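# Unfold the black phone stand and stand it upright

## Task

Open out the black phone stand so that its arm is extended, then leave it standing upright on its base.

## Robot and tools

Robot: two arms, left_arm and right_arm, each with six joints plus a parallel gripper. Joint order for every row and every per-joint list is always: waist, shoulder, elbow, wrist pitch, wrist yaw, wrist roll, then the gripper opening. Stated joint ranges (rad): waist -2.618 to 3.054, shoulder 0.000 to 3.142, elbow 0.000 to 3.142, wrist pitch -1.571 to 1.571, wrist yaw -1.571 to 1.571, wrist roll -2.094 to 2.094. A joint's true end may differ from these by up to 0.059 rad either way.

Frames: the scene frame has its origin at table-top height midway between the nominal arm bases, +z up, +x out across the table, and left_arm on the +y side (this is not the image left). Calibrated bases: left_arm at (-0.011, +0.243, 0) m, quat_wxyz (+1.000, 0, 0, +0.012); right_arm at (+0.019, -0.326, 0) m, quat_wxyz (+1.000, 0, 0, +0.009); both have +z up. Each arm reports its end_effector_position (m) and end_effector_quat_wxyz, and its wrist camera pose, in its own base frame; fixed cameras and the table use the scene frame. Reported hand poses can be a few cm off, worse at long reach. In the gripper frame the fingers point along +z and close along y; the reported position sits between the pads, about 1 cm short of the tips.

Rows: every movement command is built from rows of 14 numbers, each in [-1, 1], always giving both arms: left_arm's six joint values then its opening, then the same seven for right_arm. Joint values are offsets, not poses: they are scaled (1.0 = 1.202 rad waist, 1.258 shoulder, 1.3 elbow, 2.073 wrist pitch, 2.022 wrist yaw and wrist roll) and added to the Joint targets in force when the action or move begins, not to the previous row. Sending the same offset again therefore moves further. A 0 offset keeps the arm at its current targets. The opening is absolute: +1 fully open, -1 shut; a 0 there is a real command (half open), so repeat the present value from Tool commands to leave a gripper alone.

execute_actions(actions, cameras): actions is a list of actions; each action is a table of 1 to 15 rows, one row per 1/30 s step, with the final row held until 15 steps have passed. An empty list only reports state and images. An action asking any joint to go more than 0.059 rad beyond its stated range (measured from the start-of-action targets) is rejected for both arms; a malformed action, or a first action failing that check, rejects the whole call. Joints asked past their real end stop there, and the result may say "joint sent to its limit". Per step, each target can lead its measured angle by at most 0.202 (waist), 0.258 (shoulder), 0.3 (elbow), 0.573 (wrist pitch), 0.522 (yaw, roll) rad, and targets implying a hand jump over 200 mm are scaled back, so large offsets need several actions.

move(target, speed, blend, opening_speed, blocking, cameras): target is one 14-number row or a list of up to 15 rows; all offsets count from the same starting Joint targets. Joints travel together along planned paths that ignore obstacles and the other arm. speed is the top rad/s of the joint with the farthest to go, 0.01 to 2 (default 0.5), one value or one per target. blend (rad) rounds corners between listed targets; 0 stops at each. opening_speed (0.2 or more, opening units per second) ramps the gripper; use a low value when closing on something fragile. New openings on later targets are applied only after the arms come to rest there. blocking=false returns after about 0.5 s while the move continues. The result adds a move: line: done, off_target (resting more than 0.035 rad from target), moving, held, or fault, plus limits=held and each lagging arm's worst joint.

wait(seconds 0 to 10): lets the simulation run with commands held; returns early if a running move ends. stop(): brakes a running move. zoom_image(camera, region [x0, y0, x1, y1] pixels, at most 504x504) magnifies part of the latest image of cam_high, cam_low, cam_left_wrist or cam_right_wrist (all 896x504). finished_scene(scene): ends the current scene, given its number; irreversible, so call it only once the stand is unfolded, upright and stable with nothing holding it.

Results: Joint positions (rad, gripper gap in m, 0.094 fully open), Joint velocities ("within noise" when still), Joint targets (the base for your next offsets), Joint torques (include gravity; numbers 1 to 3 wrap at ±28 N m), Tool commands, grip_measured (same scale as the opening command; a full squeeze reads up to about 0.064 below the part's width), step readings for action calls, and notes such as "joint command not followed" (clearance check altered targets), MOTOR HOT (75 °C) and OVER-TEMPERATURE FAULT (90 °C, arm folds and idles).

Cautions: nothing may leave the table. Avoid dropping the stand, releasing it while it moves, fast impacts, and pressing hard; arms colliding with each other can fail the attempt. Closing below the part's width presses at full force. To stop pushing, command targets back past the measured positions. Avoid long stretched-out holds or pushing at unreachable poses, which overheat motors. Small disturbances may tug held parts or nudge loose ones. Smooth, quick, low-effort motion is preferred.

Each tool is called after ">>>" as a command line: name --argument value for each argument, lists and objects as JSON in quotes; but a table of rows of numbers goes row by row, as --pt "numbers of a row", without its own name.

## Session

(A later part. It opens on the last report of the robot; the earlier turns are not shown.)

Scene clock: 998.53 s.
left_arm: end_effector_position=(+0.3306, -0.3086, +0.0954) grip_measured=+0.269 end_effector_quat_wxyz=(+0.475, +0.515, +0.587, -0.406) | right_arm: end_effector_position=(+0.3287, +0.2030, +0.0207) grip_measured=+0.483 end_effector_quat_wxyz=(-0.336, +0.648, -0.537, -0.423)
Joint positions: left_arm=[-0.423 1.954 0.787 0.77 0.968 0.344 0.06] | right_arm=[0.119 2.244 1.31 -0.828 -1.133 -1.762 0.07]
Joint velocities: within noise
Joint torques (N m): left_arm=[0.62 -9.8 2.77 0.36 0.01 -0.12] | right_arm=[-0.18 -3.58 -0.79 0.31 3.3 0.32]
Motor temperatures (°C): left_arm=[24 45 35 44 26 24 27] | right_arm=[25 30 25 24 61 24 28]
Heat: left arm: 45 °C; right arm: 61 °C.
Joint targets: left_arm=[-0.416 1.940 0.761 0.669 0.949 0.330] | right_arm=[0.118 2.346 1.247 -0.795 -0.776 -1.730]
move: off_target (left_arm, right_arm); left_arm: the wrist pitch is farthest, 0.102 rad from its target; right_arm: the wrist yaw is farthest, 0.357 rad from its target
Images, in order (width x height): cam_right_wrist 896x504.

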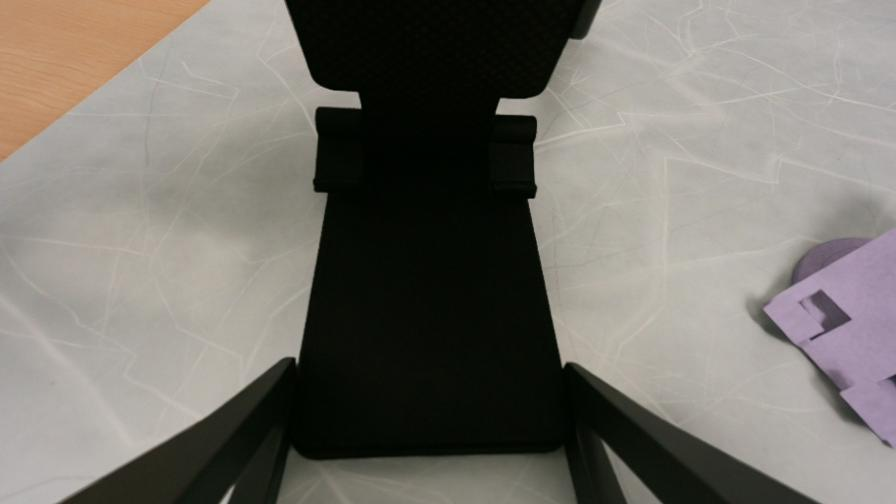

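>>> move --pt "0 0 0 0 0 0 0.65 0 0 0 0 0 0 0.2" --pt "0.0632 -0.0477 -0.0392 0.015 0.0401 0.0445 0.65 0 0 0 0 0 0 0.2" --pt "0.1381 -0.1033 -0.07 -0.0333 0.0747 0.0841 0.65 0 0 0 0 0 0 0.2" --speed 0.3 --blend '[0,0.03,0]' --opening_speed 1.0

>>> zoom_image --camera "cam_low" --region '[330, 180, 510, 300]'

Scene clock: 1022.37 s.
left_arm: end_effector_position=(+0.3232, -0.2450, +0.0880) grip_measured=+0.648 end_effector_quat_wxyz=(+0.465, +0.505, +0.609, -0.398) | right_arm: end_effector_position=(+0.3287, +0.2030, +0.0207) grip_measured=+0.483 end_effector_quat_wxyz=(-0.336, +0.649, -0.536, -0.423)
Joint positions: left_arm=[-0.253 1.85 0.681 0.605 1.08 0.492 0.077] | right_arm=[0.119 2.244 1.31 -0.828 -1.133 -1.762 0.07]
Joint velocities: within noise
Joint torques (N m): left_arm=[0.32 -11.28 3.73 1.16 0.51 0.08] | right_arm=[-0.24 -3.52 -0.7 0.3 3.32 0.33]
Motor temperatures (°C): left_arm=[24 41 34 40 25 24 27] | right_arm=[25 30 25 24 62 24 28]
Heat: left arm: 41 °C; right arm: 62 °C.
Joint targets: left_arm=[-0.250 1.810 0.670 0.600 1.100 0.500] | right_arm=[0.118 2.346 1.247 -0.795 -0.776 -1.730]
move: off_target (left_arm, right_arm); left_arm: the shoulder is farthest, 0.040 rad from its target; right_arm: the wrist yaw is farthest, 0.357 rad from its target

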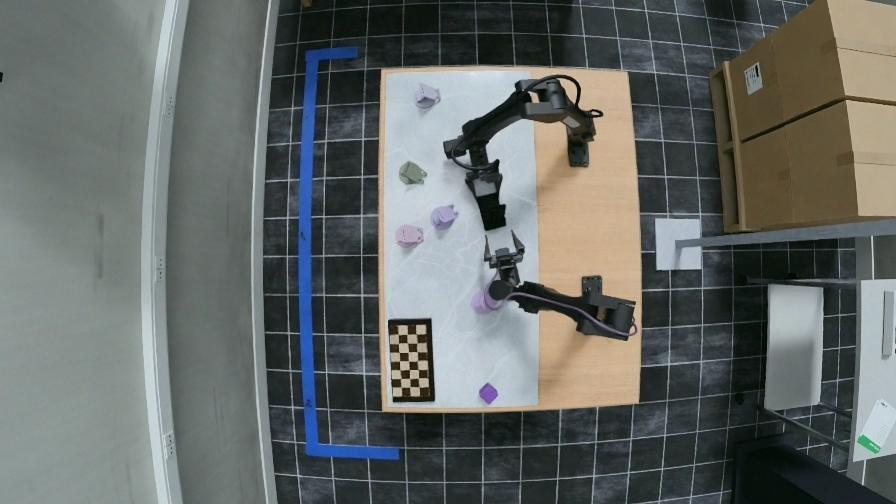

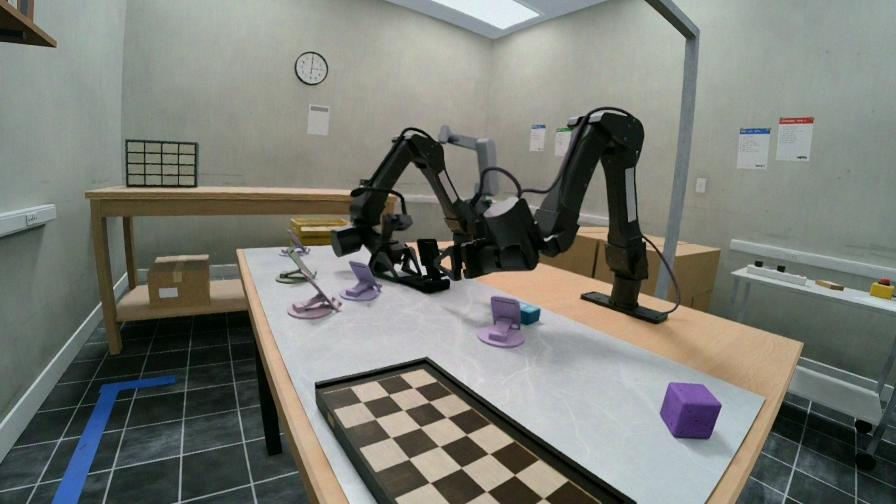

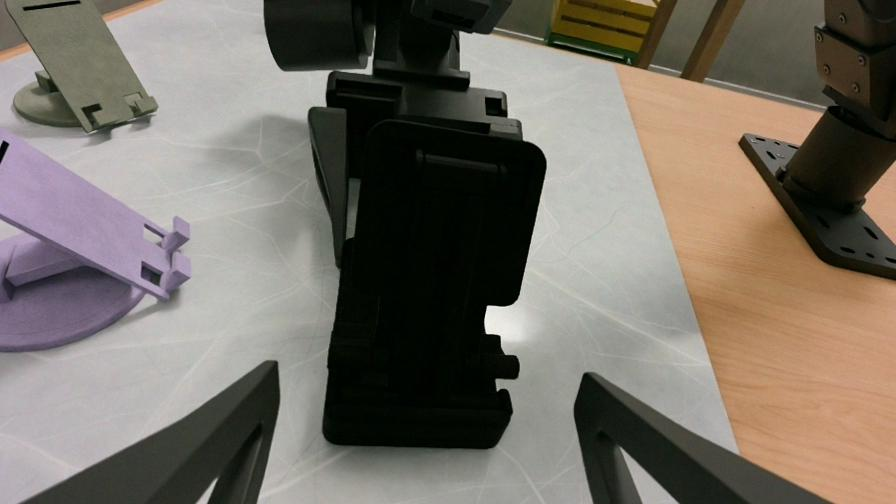

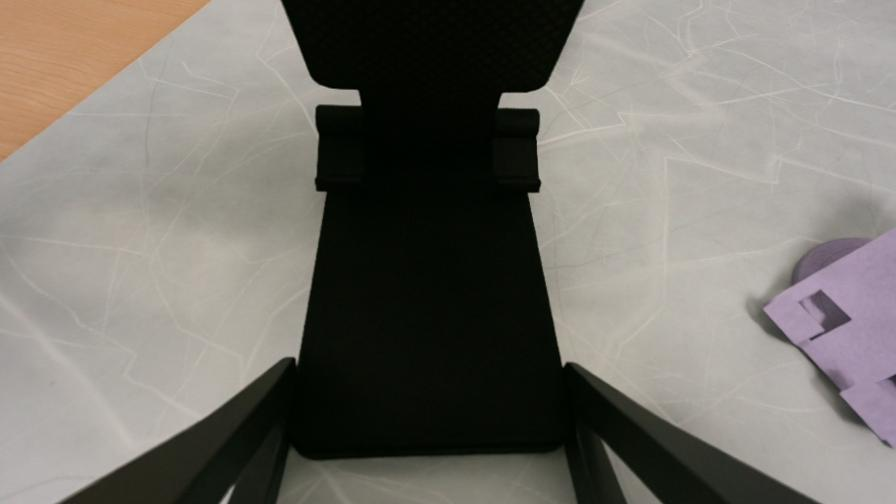

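Scaled by 2.800.

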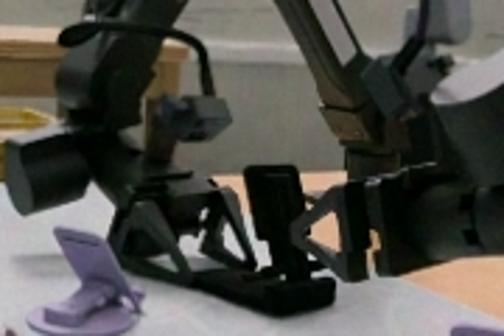

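>>> move --target '[0.0191,0.0866,0.0777,-0.1698,-0.0781,0.2052,0.9,0,0,0,0,0,0,0.2]' --speed 0.4 --opening_speed 1.0 --cameras '["cam_high","cam_left_wrist"]'

Scene clock: 1032.83 s.
left_arm: end_effector_position=(+0.3239, -0.2232, +0.0279) grip_measured=+0.898 end_effector_quat_wxyz=(+0.415, +0.580, +0.632, -0.304) | right_arm: end_effector_position=(+0.3287, +0.2030, +0.0207) grip_measured=+0.483 end_effector_quat_wxyz=(-0.336, +0.649, -0.536, -0.423)
Joint positions: left_arm=[-0.234 1.902 0.739 0.256 0.93 0.909 0.089] | right_arm=[0.119 2.244 1.31 -0.828 -1.133 -1.762 0.07]
Joint velocities: within noise
Joint torques (N m): left_arm=[0.68 -6.42 6.99 0.91 0.55 0.09] | right_arm=[-0.18 -3.6 -0.69 0.3 3.35 0.3]
Motor temperatures (°C): left_arm=[24 43 34 39 25 24 26] | right_arm=[25 30 25 24 63 24 28]
Heat: left arm: 43 °C; right arm: 63 °C.
Joint targets: left_arm=[-0.227 1.919 0.772 0.248 0.942 0.915] | right_arm=[0.118 2.346 1.247 -0.795 -0.776 -1.730]
move: off_target (right_arm); right_arm: the wrist yaw is farthest, 0.357 rad from its target
Images, in order (width x height): cam_high 896x504, cam_left_wrist 896x504.

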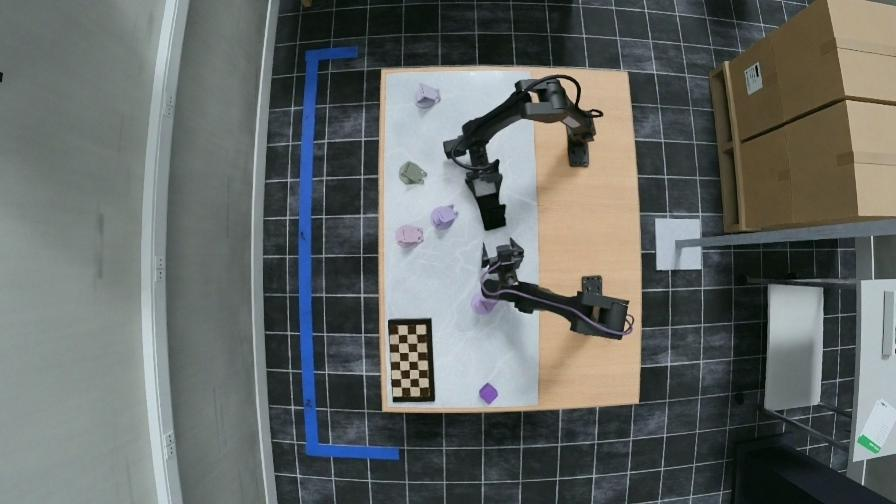

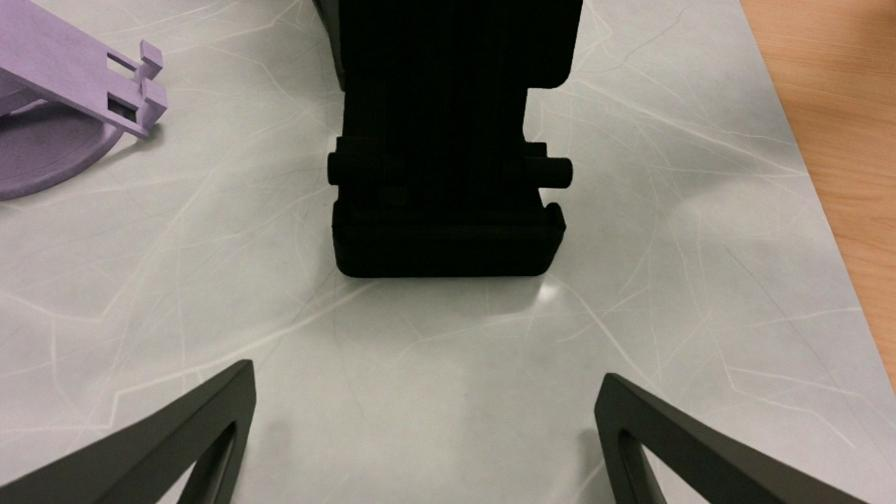

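>>> move --target '[-0.1373,0.0692,0.0123,0.0989,-0.0633,-0.1459,0.9,0,0,0,0,0,0,0.2]' --speed 0.25 --cameras '["cam_left_wrist"]'

Scene clock: 1050.33 s.
left_arm: end_effector_position=(+0.3283, -0.2720, +0.0214) grip_measured=+0.898 end_effector_quat_wxyz=(+0.407, +0.548, +0.658, -0.319) | right_arm: end_effector_position=(+0.3287, +0.2030, +0.0207) grip_measured=+0.483 end_effector_quat_wxyz=(-0.336, +0.649, -0.536, -0.423)
Joint positions: left_arm=[-0.383 1.979 0.766 0.458 0.824 0.632 0.089] | right_arm=[0.119 2.244 1.31 -0.828 -1.133 -1.762 0.07]
Joint velocities: within noise
Joint torques (N m): left_arm=[-0.96 -6.09 6.08 1.1 0.21 -0.1] | right_arm=[-0.02 -3.41 -0.55 0.34 3.36 0.38]
Motor temperatures (°C): left_arm=[24 40 36 39 25 24 26] | right_arm=[25 29 24 24 63 24 28]
Heat: left arm: 40 °C; right arm: 63 °C.
Joint targets: left_arm=[-0.392 2.006 0.787 0.453 0.814 0.620] | right_arm=[0.118 2.346 1.247 -0.795 -0.776 -1.730]
move: off_target (right_arm); right_arm: the wrist yaw is farthest, 0.357 rad from its target
Images, in order (width x height): cam_left_wrist 896x504.

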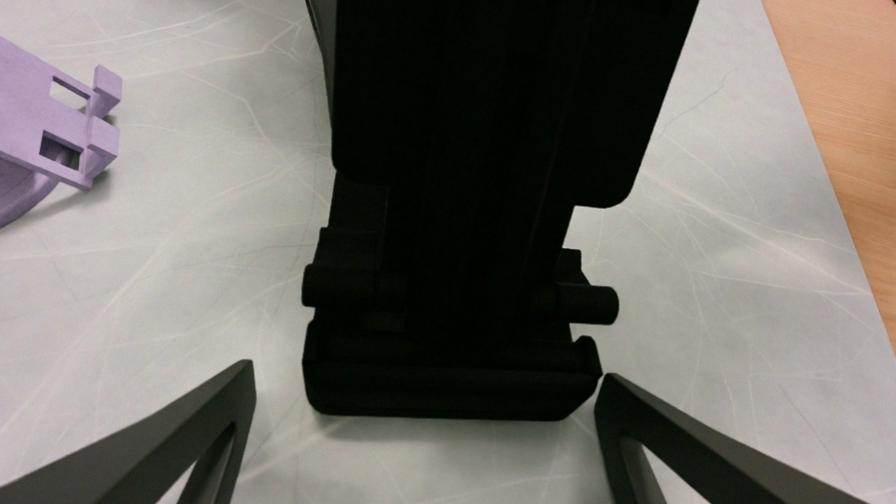

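>>> move --target '[-0.0125,-0.0223,-0.0385,0.013,-0.003,0,0.9,0,0,0,0,0,0,0.2]' --speed 0.2 --cameras '["cam_left_wrist"]'

Scene clock: 1061.70 s.
left_arm: end_effector_position=(+0.3272, -0.2749, +0.0210) grip_measured=+0.898 end_effector_quat_wxyz=(+0.411, +0.548, +0.657, -0.315) | right_arm: end_effector_position=(+0.3287, +0.2030, +0.0207) grip_measured=+0.483 end_effector_quat_wxyz=(-0.336, +0.649, -0.536, -0.423)
Joint positions: left_arm=[-0.395 1.979 0.755 0.486 0.807 0.621 0.089] | right_arm=[0.119 2.244 1.31 -0.828 -1.133 -1.762 0.07]
Joint velocities: within noise
Joint torques (N m): left_arm=[-1.16 -8.5 2.92 1.1 0.31 -0.01] | right_arm=[-0.25 -3.43 -0.5 0.28 3.26 0.32]
Motor temperatures (°C): left_arm=[24 40 36 39 25 24 26] | right_arm=[25 29 24 24 64 24 28]
Heat: left arm: 40 °C; right arm: 64 °C.
Joint targets: left_arm=[-0.407 1.978 0.737 0.480 0.808 0.620] | right_arm=[0.118 2.346 1.247 -0.795 -0.776 -1.730]
move: off_target (right_arm); right_arm: the wrist yaw is farthest, 0.357 rad from its target
Images, in order (width x height): cam_left_wrist 896x504.

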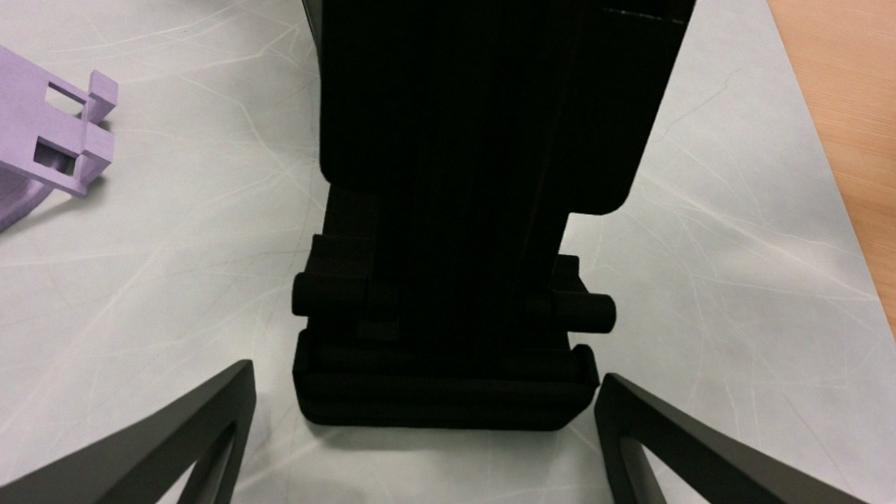

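>>> move --target '[-0.005,-0.0183,-0.0169,0.003,-0.0,0,0.9,0,0,0,0,0,0,0.2]' --speed 0.2 --cameras '["cam_left_wrist"]'

Scene clock: 1066.17 s.
left_arm: end_effector_position=(+0.3251, -0.2752, +0.0208) grip_measured=+0.898 end_effector_quat_wxyz=(+0.414, +0.547, +0.655, -0.315) | right_arm: end_effector_position=(+0.3287, +0.2030, +0.0207) grip_measured=+0.483 end_effector_quat_wxyz=(-0.336, +0.649, -0.536, -0.423)
Joint positions: left_arm=[-0.398 1.979 0.74 0.516 0.807 0.613 0.089] | right_arm=[0.119 2.244 1.31 -0.828 -1.133 -1.762 0.07]
Joint velocities: within noise
Joint torques (N m): left_arm=[-1.47 -10.51 2.44 0.89 0.32 0.08] | right_arm=[-0.03 -3.47 -0.55 0.28 3.37 0.3]
Motor temperatures (°C): left_arm=[24 40 36 38 25 24 26] | right_arm=[25 29 24 24 64 24 28]
Heat: left arm: 40 °C; right arm: 64 °C.
Joint targets: left_arm=[-0.413 1.955 0.716 0.486 0.808 0.620] | right_arm=[0.118 2.346 1.247 -0.795 -0.776 -1.730]
move: off_target (right_arm); right_arm: the wrist yaw is farthest, 0.357 rad from its target
Images, in order (width x height): cam_left_wrist 896x504.

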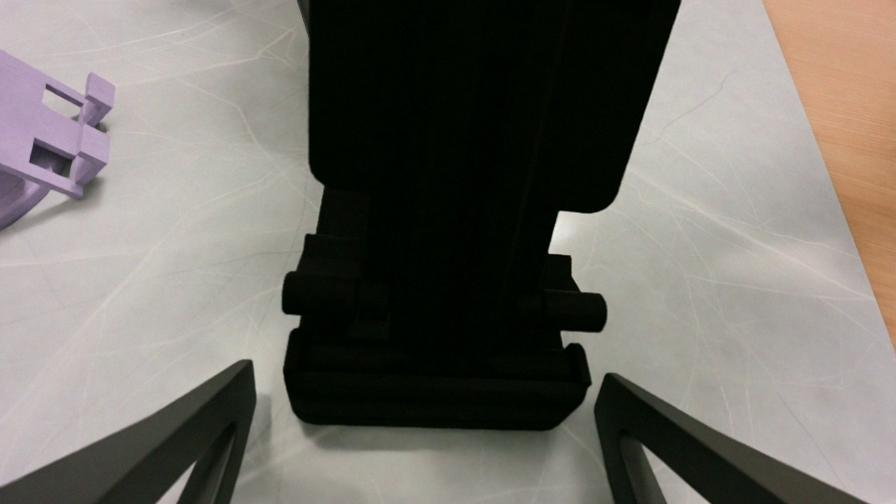

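>>> move --target '[0,0.0,-0.005,0.0,0,0,0.2,0,0,0,0,0,0,0.2]' --speed 0.2 --opening_speed 0.5 --cameras '["cam_left_wrist","cam_right_wrist"]'

Scene clock: 1070.27 s.
left_arm: end_effector_position=(+0.3246, -0.2761, +0.0211) grip_measured=+0.466 end_effector_quat_wxyz=(+0.419, +0.549, +0.653, -0.313) | right_arm: end_effector_position=(+0.3287, +0.2030, +0.0207) grip_measured=+0.483 end_effector_quat_wxyz=(-0.336, +0.649, -0.536, -0.423)
Joint positions: left_arm=[-0.402 1.979 0.733 0.534 0.802 0.613 0.069] | right_arm=[0.119 2.244 1.31 -0.828 -1.133 -1.762 0.07]
Joint velocities: within noise
Joint torques (N m): left_arm=[-1.16 -10.52 2.5 0.75 0.35 0.08] | right_arm=[-0.27 -3.37 -0.61 0.3 3.28 0.35]
Motor temperatures (°C): left_arm=[24 41 35 38 25 24 26] | right_arm=[25 29 24 24 64 24 28]
Heat: left arm: 41 °C; right arm: 64 °C.
Joint targets: left_arm=[-0.413 1.955 0.709 0.486 0.808 0.620] | right_arm=[0.118 2.346 1.247 -0.795 -0.776 -1.730]
move: off_target (left_arm, right_arm); left_arm: the wrist pitch is farthest, 0.048 rad from its target; right_arm: the wrist yaw is farthest, 0.357 rad from its target
Images, in order (width x height): cam_left_wrist 896x504, cam_right_wrist 896x504.

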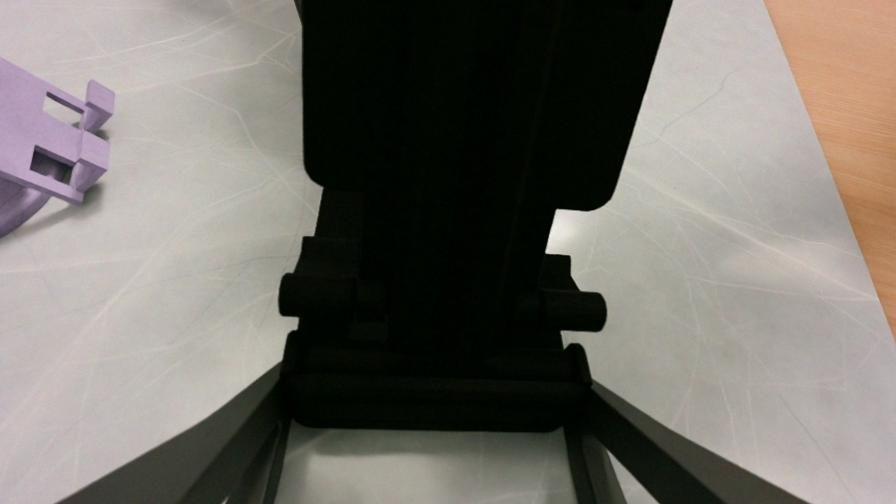

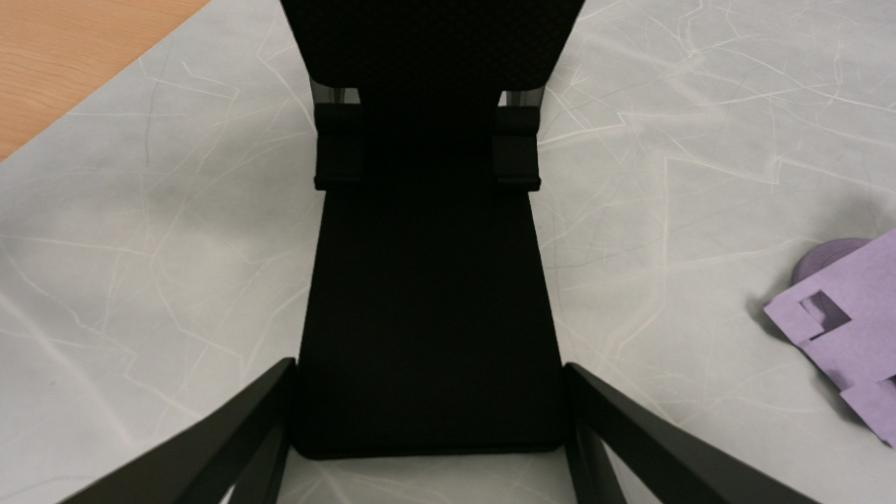

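>>> move --pt "0 0 0 0 0 0 0.2 0 -0.0533 0.0523 -0.0323 -0.18 0 0.2" --pt "0 0 0 0 0 0 0.2 0 -0.0533 0.0523 -0.0323 -0.18 0 0.9" --pt "0 0 0 0 0 0 0.2 -0.0815 -0.0692 0.1554 -0.1761 -0.1592 -0.094 0.9" --speed 0.4 --opening_speed 1.0 --cameras '["cam_low","cam_left_wrist","cam_right_wrist"]'

Scene clock: 1081.43 s.
left_arm: end_effector_position=(+0.3244, -0.2762, +0.0212) grip_measured=+0.465 end_effector_quat_wxyz=(+0.419, +0.549, +0.652, -0.313) | right_arm: end_effector_position=(+0.3344, +0.1677, +0.0457) grip_measured=+0.899 end_effector_quat_wxyz=(-0.315, +0.636, -0.557, -0.431)
Joint positions: left_arm=[-0.402 1.979 0.733 0.534 0.803 0.613 0.069] | right_arm=[0.026 2.245 1.428 -1.139 -1.089 -1.911 0.089]
Joint velocities: within noise
Joint torques (N m): left_arm=[-1.1 -10.48 2.4 0.77 0.35 0.08] | right_arm=[-0.39 -11.33 5.26 -0.55 -0.56 -0.15]
Motor temperatures (°C): left_arm=[24 42 35 37 25 24 26] | right_arm=[25 30 25 24 62 24 28]
Heat: left arm: 42 °C; right arm: 62 °C.
Joint targets: left_arm=[-0.413 1.955 0.709 0.486 0.808 0.620] | right_arm=[0.020 2.259 1.449 -1.160 -1.098 -1.920]
move: off_target (left_arm); target 2's new numbers were sent with right_arm's wrist roll 0.037 rad from that target; left_arm: the wrist pitch is farthest, 0.048 rad from its target
Images, in order (width x height): cam_low 896x504, cam_left_wrist 896x504, cam_right_wrist 896x504.

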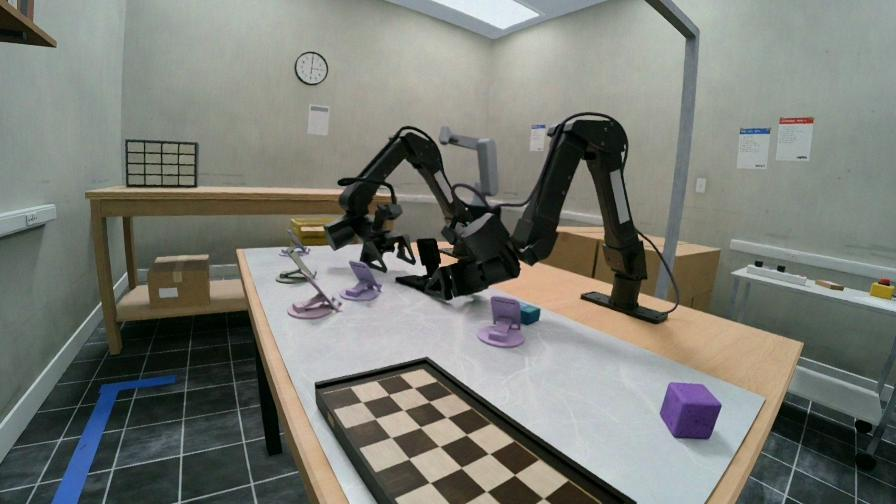

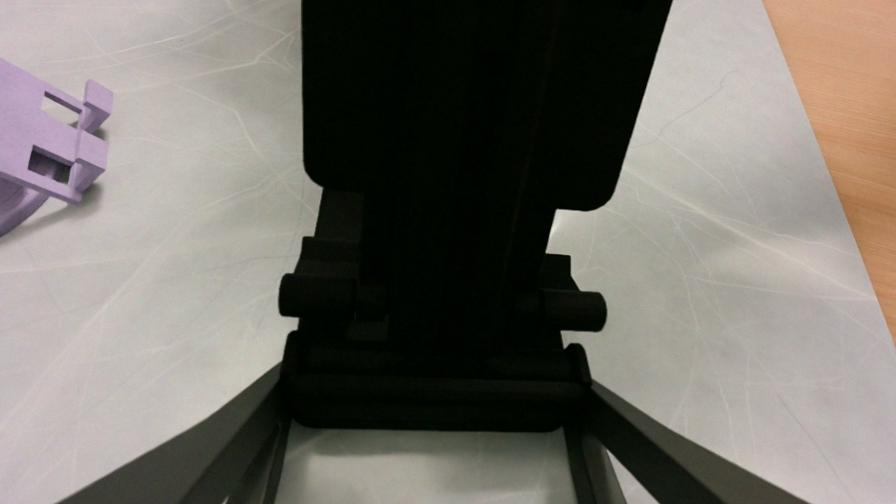

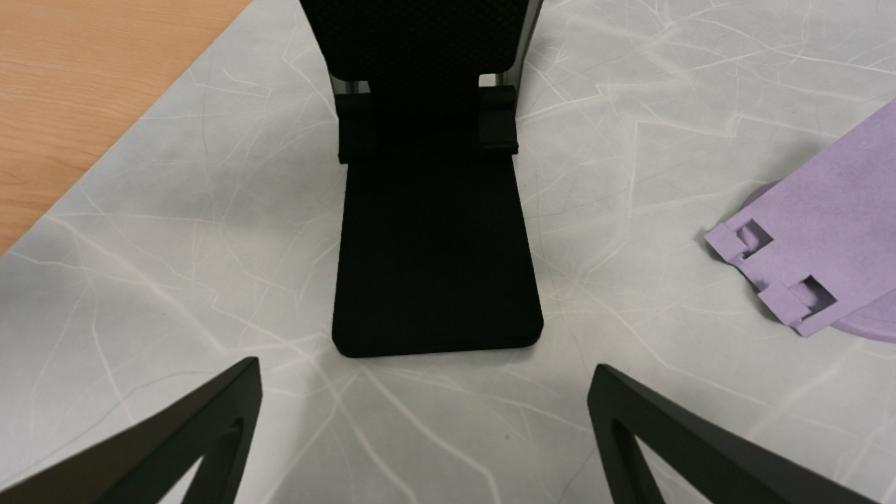

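>>> move --target '[0,0,0,0,0,0,0.2,0.1073,-0.2392,0.2546,-0.1539,-0.0173,0.1261,0.9]' --speed 0.5

>>> zoom_image --camera "cam_low" --region '[370, 210, 490, 310]'

Scene clock: 1085.30 s.
left_arm: end_effector_position=(+0.3244, -0.2762, +0.0212) grip_measured=+0.465 end_effector_quat_wxyz=(+0.419, +0.549, +0.652, -0.313) | right_arm: end_effector_position=(+0.3334, +0.2119, +0.2256) grip_measured=+0.899 end_effector_quat_wxyz=(-0.342, +0.656, -0.537, -0.406)
Joint positions: left_arm=[-0.402 1.979 0.733 0.534 0.803 0.613 0.069] | right_arm=[0.146 1.963 1.766 -1.455 -1.117 -1.676 0.089]
Joint velocities: within noise
Joint torques (N m): left_arm=[-1.16 -10.55 2.41 0.74 0.34 0.1] | right_arm=[0.17 -11.78 6.15 -0.13 -0.7 0.09]
Motor temperatures (°C): left_arm=[24 43 34 36 25 24 26] | right_arm=[25 31 25 25 59 24 28]
Heat: left arm: 43 °C; right arm: 59 °C.
Joint targets: left_arm=[-0.413 1.955 0.709 0.486 0.808 0.620] | right_arm=[0.149 1.958 1.780 -1.479 -1.133 -1.665]
move: off_target (left_arm); left_arm: the wrist pitch is farthest, 0.048 rad from its target

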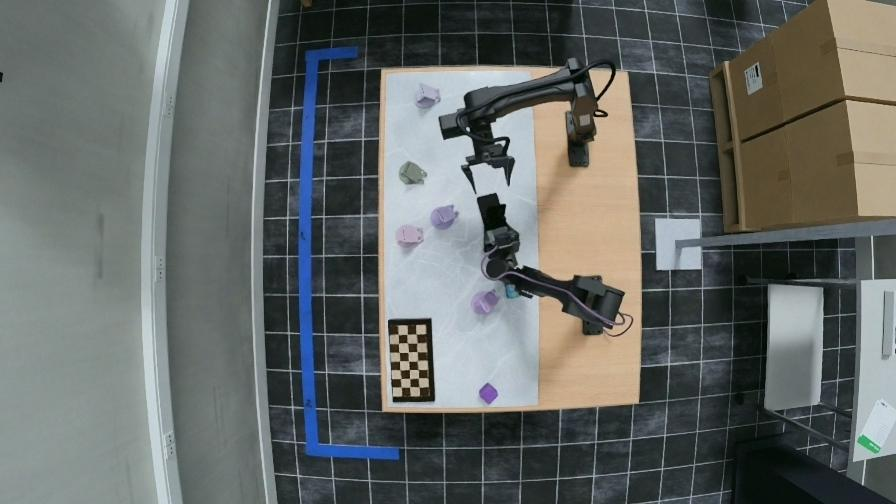

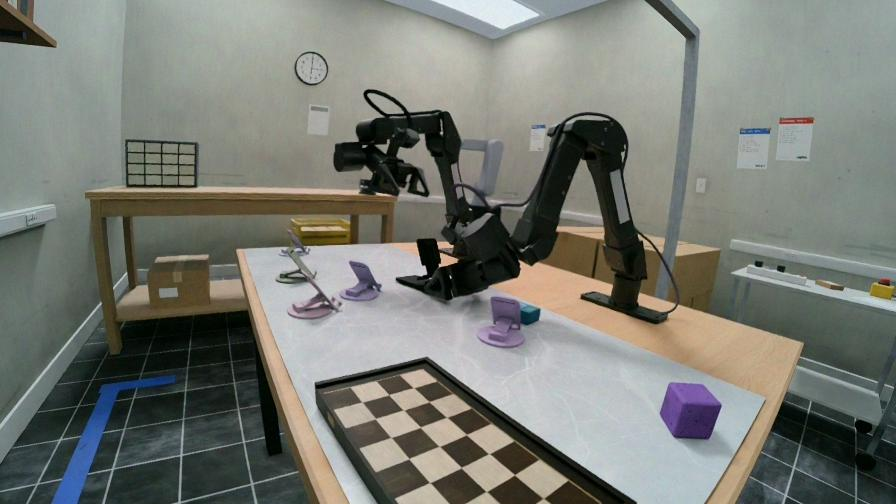

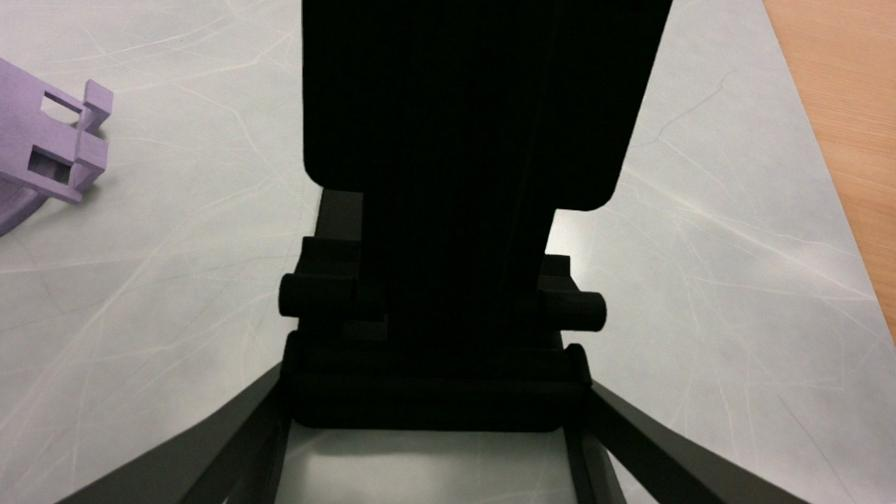

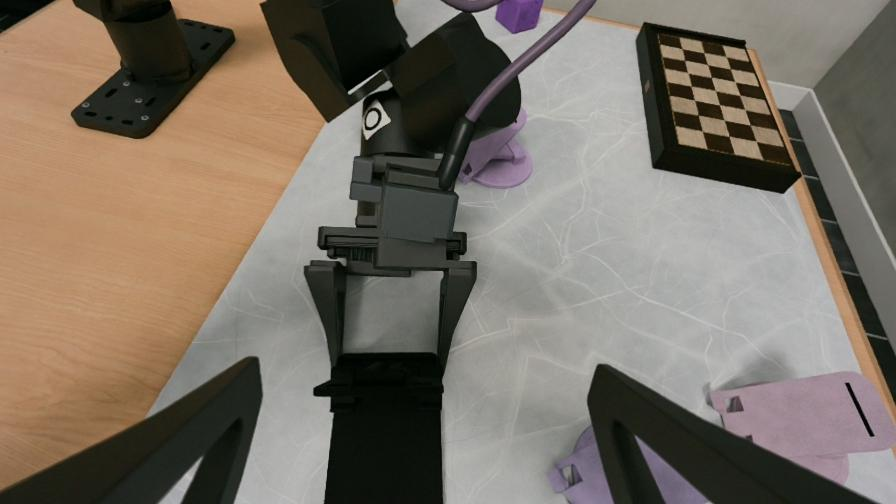

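Scaled by 4.200.

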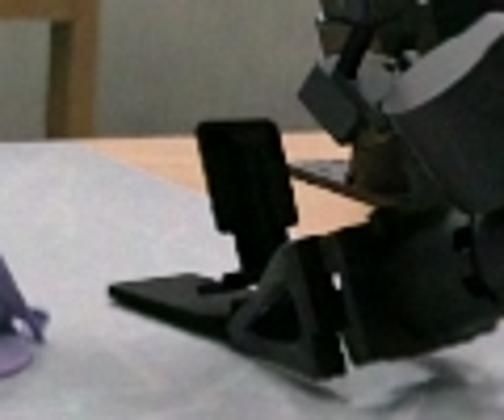

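>>> move --target '[0,0,0,0,0,0,0.2,0.0017,0.0334,-0.2154,0.1375,0.001,-0.0064,0.75]' --speed 0.4 --opening_speed 1.0 --cameras '["cam_right_wrist"]'

Scene clock: 1116.00 s.
left_arm: end_effector_position=(+0.3244, -0.2762, +0.0212) grip_measured=+0.465 end_effector_quat_wxyz=(+0.419, +0.549, +0.652, -0.313) | right_arm: end_effector_position=(+0.3285, +0.2111, +0.1546) grip_measured=+0.751 end_effector_quat_wxyz=(-0.333, +0.651, -0.542, -0.413)
Joint positions: left_arm=[-0.402 1.979 0.733 0.534 0.803 0.613 0.069] | right_arm=[0.146 1.986 1.514 -1.206 -1.116 -1.675 0.082]
Joint velocities: within noise
Joint torques (N m): left_arm=[-1.13 -10.44 2.45 0.75 0.35 0.08] | right_arm=[0.08 -10.07 4.08 0.18 -0.67 -0.06]
Motor temperatures (°C): left_arm=[24 44 34 35 25 24 27] | right_arm=[25 36 26 24 49 24 27]
Heat: left arm: 44 °C; right arm: 49 °C.
Joint targets: left_arm=[-0.413 1.955 0.709 0.486 0.808 0.620] | right_arm=[0.151 2.000 1.500 -1.194 -1.131 -1.678]
move: off_target (left_arm); left_arm: the wrist pitch is farthest, 0.048 rad from its target
Images, in order (width x height): cam_right_wrist 896x504.

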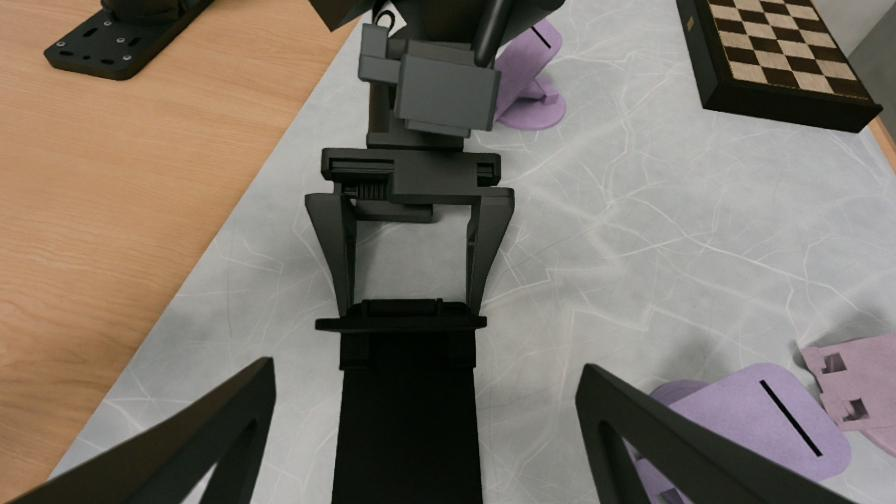

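>>> move --target '[0,0,0,0,0,0,0.2,0.0849,-0.062,-0.11,0.1363,-0.0007,0.1192,0.65]' --speed 0.3 --opening_speed 1.0 --cameras '["cam_right_wrist"]'

Scene clock: 1130.10 s.
left_arm: end_effector_position=(+0.3244, -0.2762, +0.0212) grip_measured=+0.465 end_effector_quat_wxyz=(+0.419, +0.549, +0.652, -0.313) | right_arm: end_effector_position=(+0.3160, +0.2459, +0.1322) grip_measured=+0.651 end_effector_quat_wxyz=(-0.323, +0.648, -0.547, -0.420)
Joint positions: left_arm=[-0.402 1.979 0.733 0.534 0.803 0.613 0.069] | right_arm=[0.247 1.952 1.375 -0.923 -1.116 -1.447 0.078]
Joint velocities: within noise
Joint torques (N m): left_arm=[-1.11 -10.52 2.44 0.75 0.35 0.06] | right_arm=[0.44 -13.71 3.67 0.43 -0.61 0.09]
Motor temperatures (°C): left_arm=[24 44 34 34 25 24 27] | right_arm=[25 36 26 24 47 24 27]
Heat: left arm: 44 °C; right arm: 47 °C.
Joint targets: left_arm=[-0.413 1.955 0.709 0.486 0.808 0.620] | right_arm=[0.253 1.923 1.357 -0.912 -1.133 -1.437]
move: off_target (left_arm); left_arm: the wrist pitch is farthest, 0.048 rad from its target
Images, in order (width x height): cam_right_wrist 896x504.

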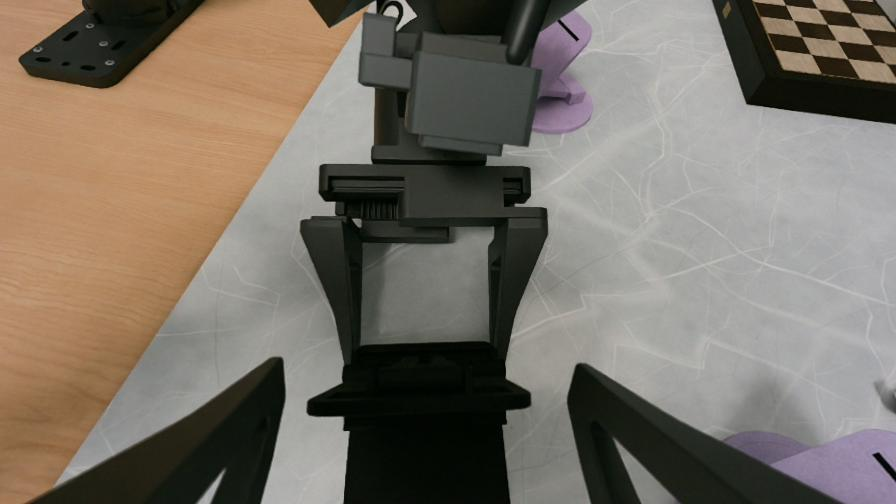

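>>> move --target '[0,0,0,0,0,0,0.2,0.0433,0.0143,-0.0938,0.1254,-0.0049,0.0574,0.65]' --speed 0.2 --opening_speed 1.0 --cameras '["cam_right_wrist","cam_left_wrist"]'

>>> zoom_image --camera "cam_right_wrist" --region '[250, 300, 600, 500]'

Scene clock: 1149.60 s.
left_arm: end_effector_position=(+0.3244, -0.2762, +0.0212) grip_measured=+0.465 end_effector_quat_wxyz=(+0.419, +0.549, +0.652, -0.313) | right_arm: end_effector_position=(+0.3110, +0.2642, +0.1074) grip_measured=+0.651 end_effector_quat_wxyz=(-0.338, +0.651, -0.538, -0.416)
Joint positions: left_arm=[-0.402 1.979 0.733 0.534 0.803 0.613 0.069] | right_arm=[0.297 1.951 1.252 -0.662 -1.121 -1.331 0.078]
Joint velocities: within noise
Joint torques (N m): left_arm=[-1.17 -10.48 2.4 0.75 0.34 0.07] | right_arm=[0.62 -11.93 3.75 0.53 -0.71 0.12]
Motor temperatures (°C): left_arm=[24 44 33 33 25 24 27] | right_arm=[25 40 26 25 45 24 26]
Heat: left arm: 44 °C; right arm: 45 °C.
Joint targets: left_arm=[-0.413 1.955 0.709 0.486 0.808 0.620] | right_arm=[0.305 1.940 1.235 -0.652 -1.143 -1.321]
move: off_target (left_arm); left_arm: the wrist pitch is farthest, 0.048 rad from its target
Images, in order (width x height): cam_left_wrist 896x504, cam_right_wrist 896x504.

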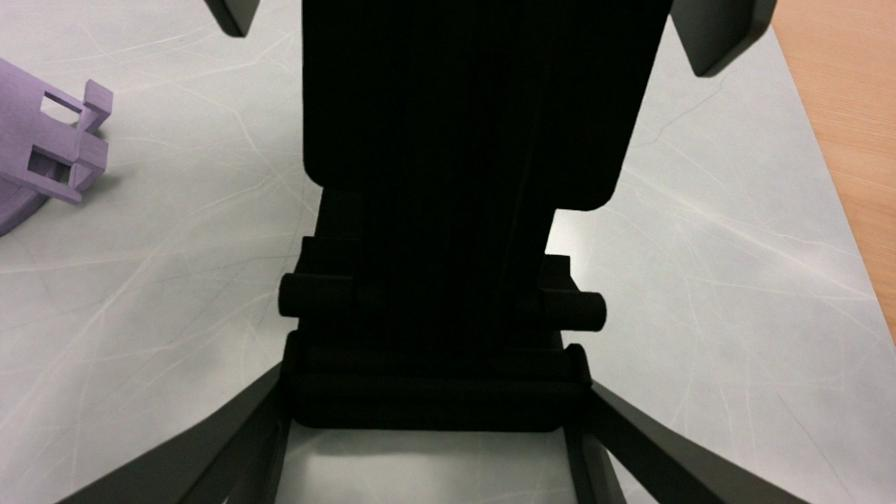

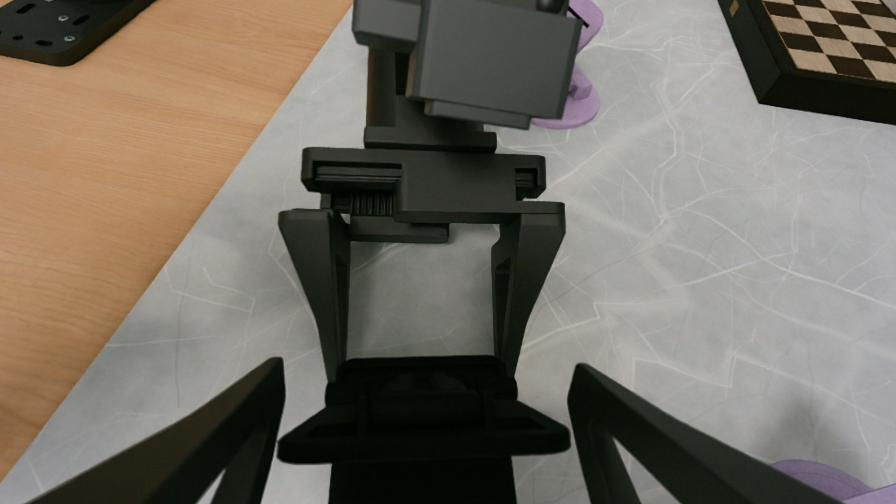

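Scaled by 1.440.

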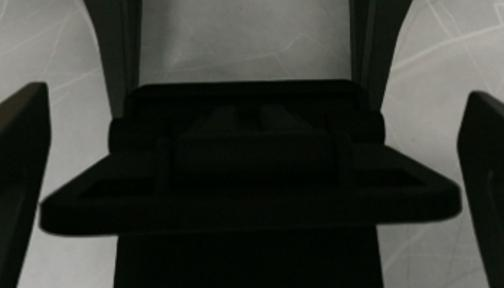

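>>> move --target '[0,0,0,0,0,0,0.2,0,0,0,0,0,0,0.12]' --speed 0.2 --opening_speed 0.5 --cameras '["cam_right_wrist"]'

Scene clock: 1158.07 s.
left_arm: end_effector_position=(+0.3244, -0.2761, +0.0209) grip_measured=+0.465 end_effector_quat_wxyz=(+0.416, +0.545, +0.656, -0.315) | right_arm: end_effector_position=(+0.3111, +0.2643, +0.1078) grip_measured=+0.319 end_effector_quat_wxyz=(-0.339, +0.650, -0.538, -0.416)
Joint positions: left_arm=[-0.402 1.979 0.733 0.533 0.802 0.602 0.069] | right_arm=[0.297 1.951 1.252 -0.661 -1.123 -1.33 0.062]
Joint velocities: within noise
Joint torques (N m): left_arm=[-1.1 -10.47 2.43 0.78 0.37 0.19] | right_arm=[0.83 -12.08 3.78 0.59 -0.72 0.03]
Motor temperatures (°C): left_arm=[24 44 33 33 25 24 27] | right_arm=[25 39 26 25 44 24 26]
Heat: left arm: 44 °C; right arm: 44 °C.
Joint targets: left_arm=[-0.413 1.955 0.709 0.486 0.808 0.620] | right_arm=[0.305 1.940 1.235 -0.652 -1.143 -1.321]
move: off_target (left_arm); left_arm: the wrist pitch is farthest, 0.047 rad from its target
Images, in order (width x height): cam_right_wrist 896x504.

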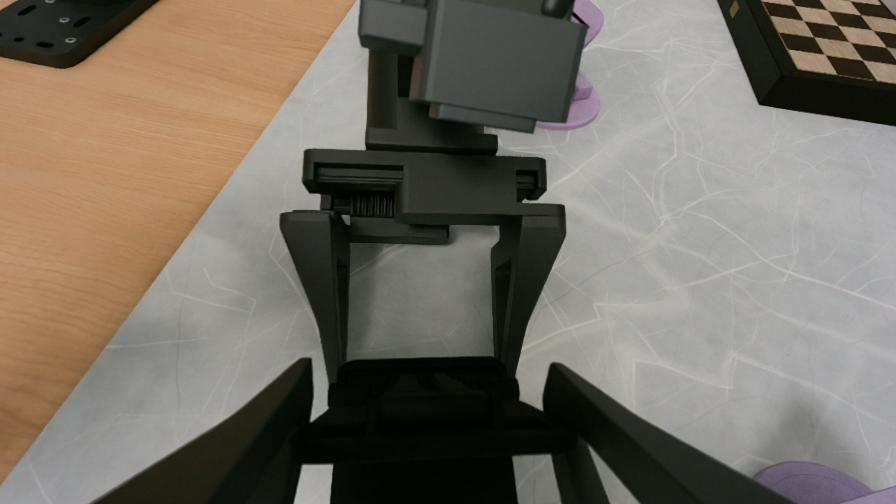

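>>> move --pt "0.02 0.068 -0.08 -0.22 -0.15 0 0.2 0 0 0 0 0 0 0.12" --pt "0.02 0.068 -0.08 -0.22 -0.15 0 0.2 -0.0374 -0.0556 0.0769 0.0048 -0.1236 -0.0084 0.12" --speed 0.3 --cameras '["cam_right_wrist","cam_left_wrist"]'

Scene clock: 1173.87 s.
left_arm: end_effector_position=(+0.3204, -0.2682, +0.0128) grip_measured=+0.465 end_effector_quat_wxyz=(+0.394, +0.540, +0.681, -0.298) | right_arm: end_effector_position=(+0.3121, +0.2652, +0.1272) grip_measured=+0.318 end_effector_quat_wxyz=(-0.364, +0.629, -0.518, -0.451)
Joint positions: left_arm=[-0.405 1.951 0.72 0.459 0.749 0.608 0.069] | right_arm=[0.279 1.951 1.262 -0.665 -1.228 -1.331 0.062]
Joint velocities: within noise
Joint torques (N m): left_arm=[1.51 -0.51 -4.85 -3.03 -2.4 0.15] | right_arm=[-1.62 -18.44 10.37 0.74 -2.28 -0.13]
Motor temperatures (°C): left_arm=[24 43 33 34 26 24 27] | right_arm=[25 39 27 25 43 24 27]
Heat: left arm: 43 °C; right arm: 43 °C.
Joint targets: left_arm=[-0.389 2.040 0.605 0.030 0.505 0.620] | right_arm=[0.260 1.870 1.335 -0.642 -1.392 -1.338]
move: off_target (left_arm, right_arm); left_arm: the wrist pitch is farthest, 0.429 rad from its target; right_arm: the wrist yaw is farthest, 0.165 rad from its target
Images, in order (width x height): cam_left_wrist 896x504, cam_right_wrist 896x504.

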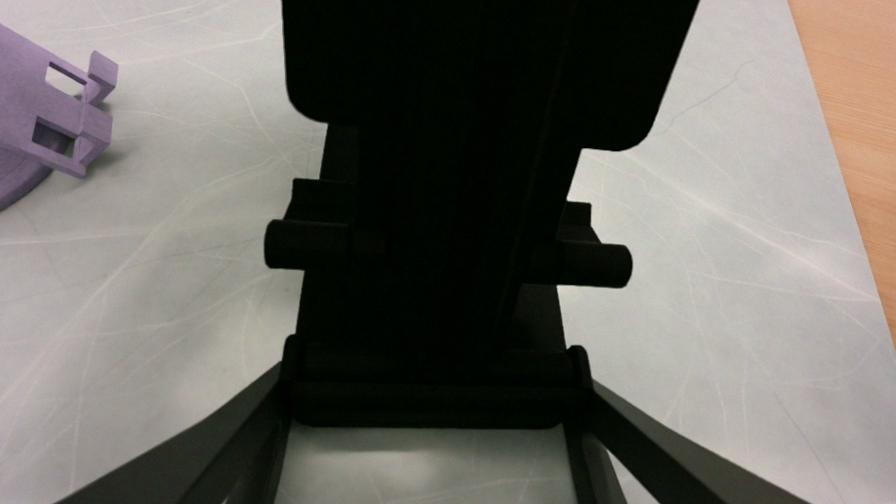

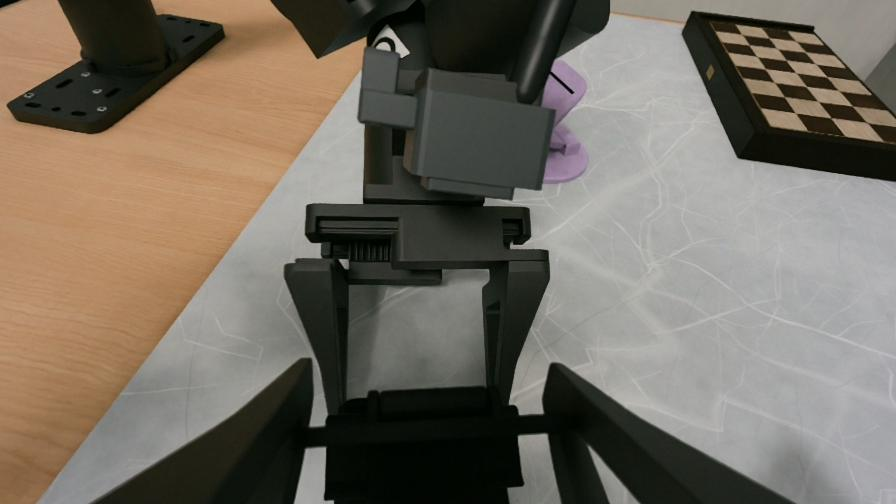

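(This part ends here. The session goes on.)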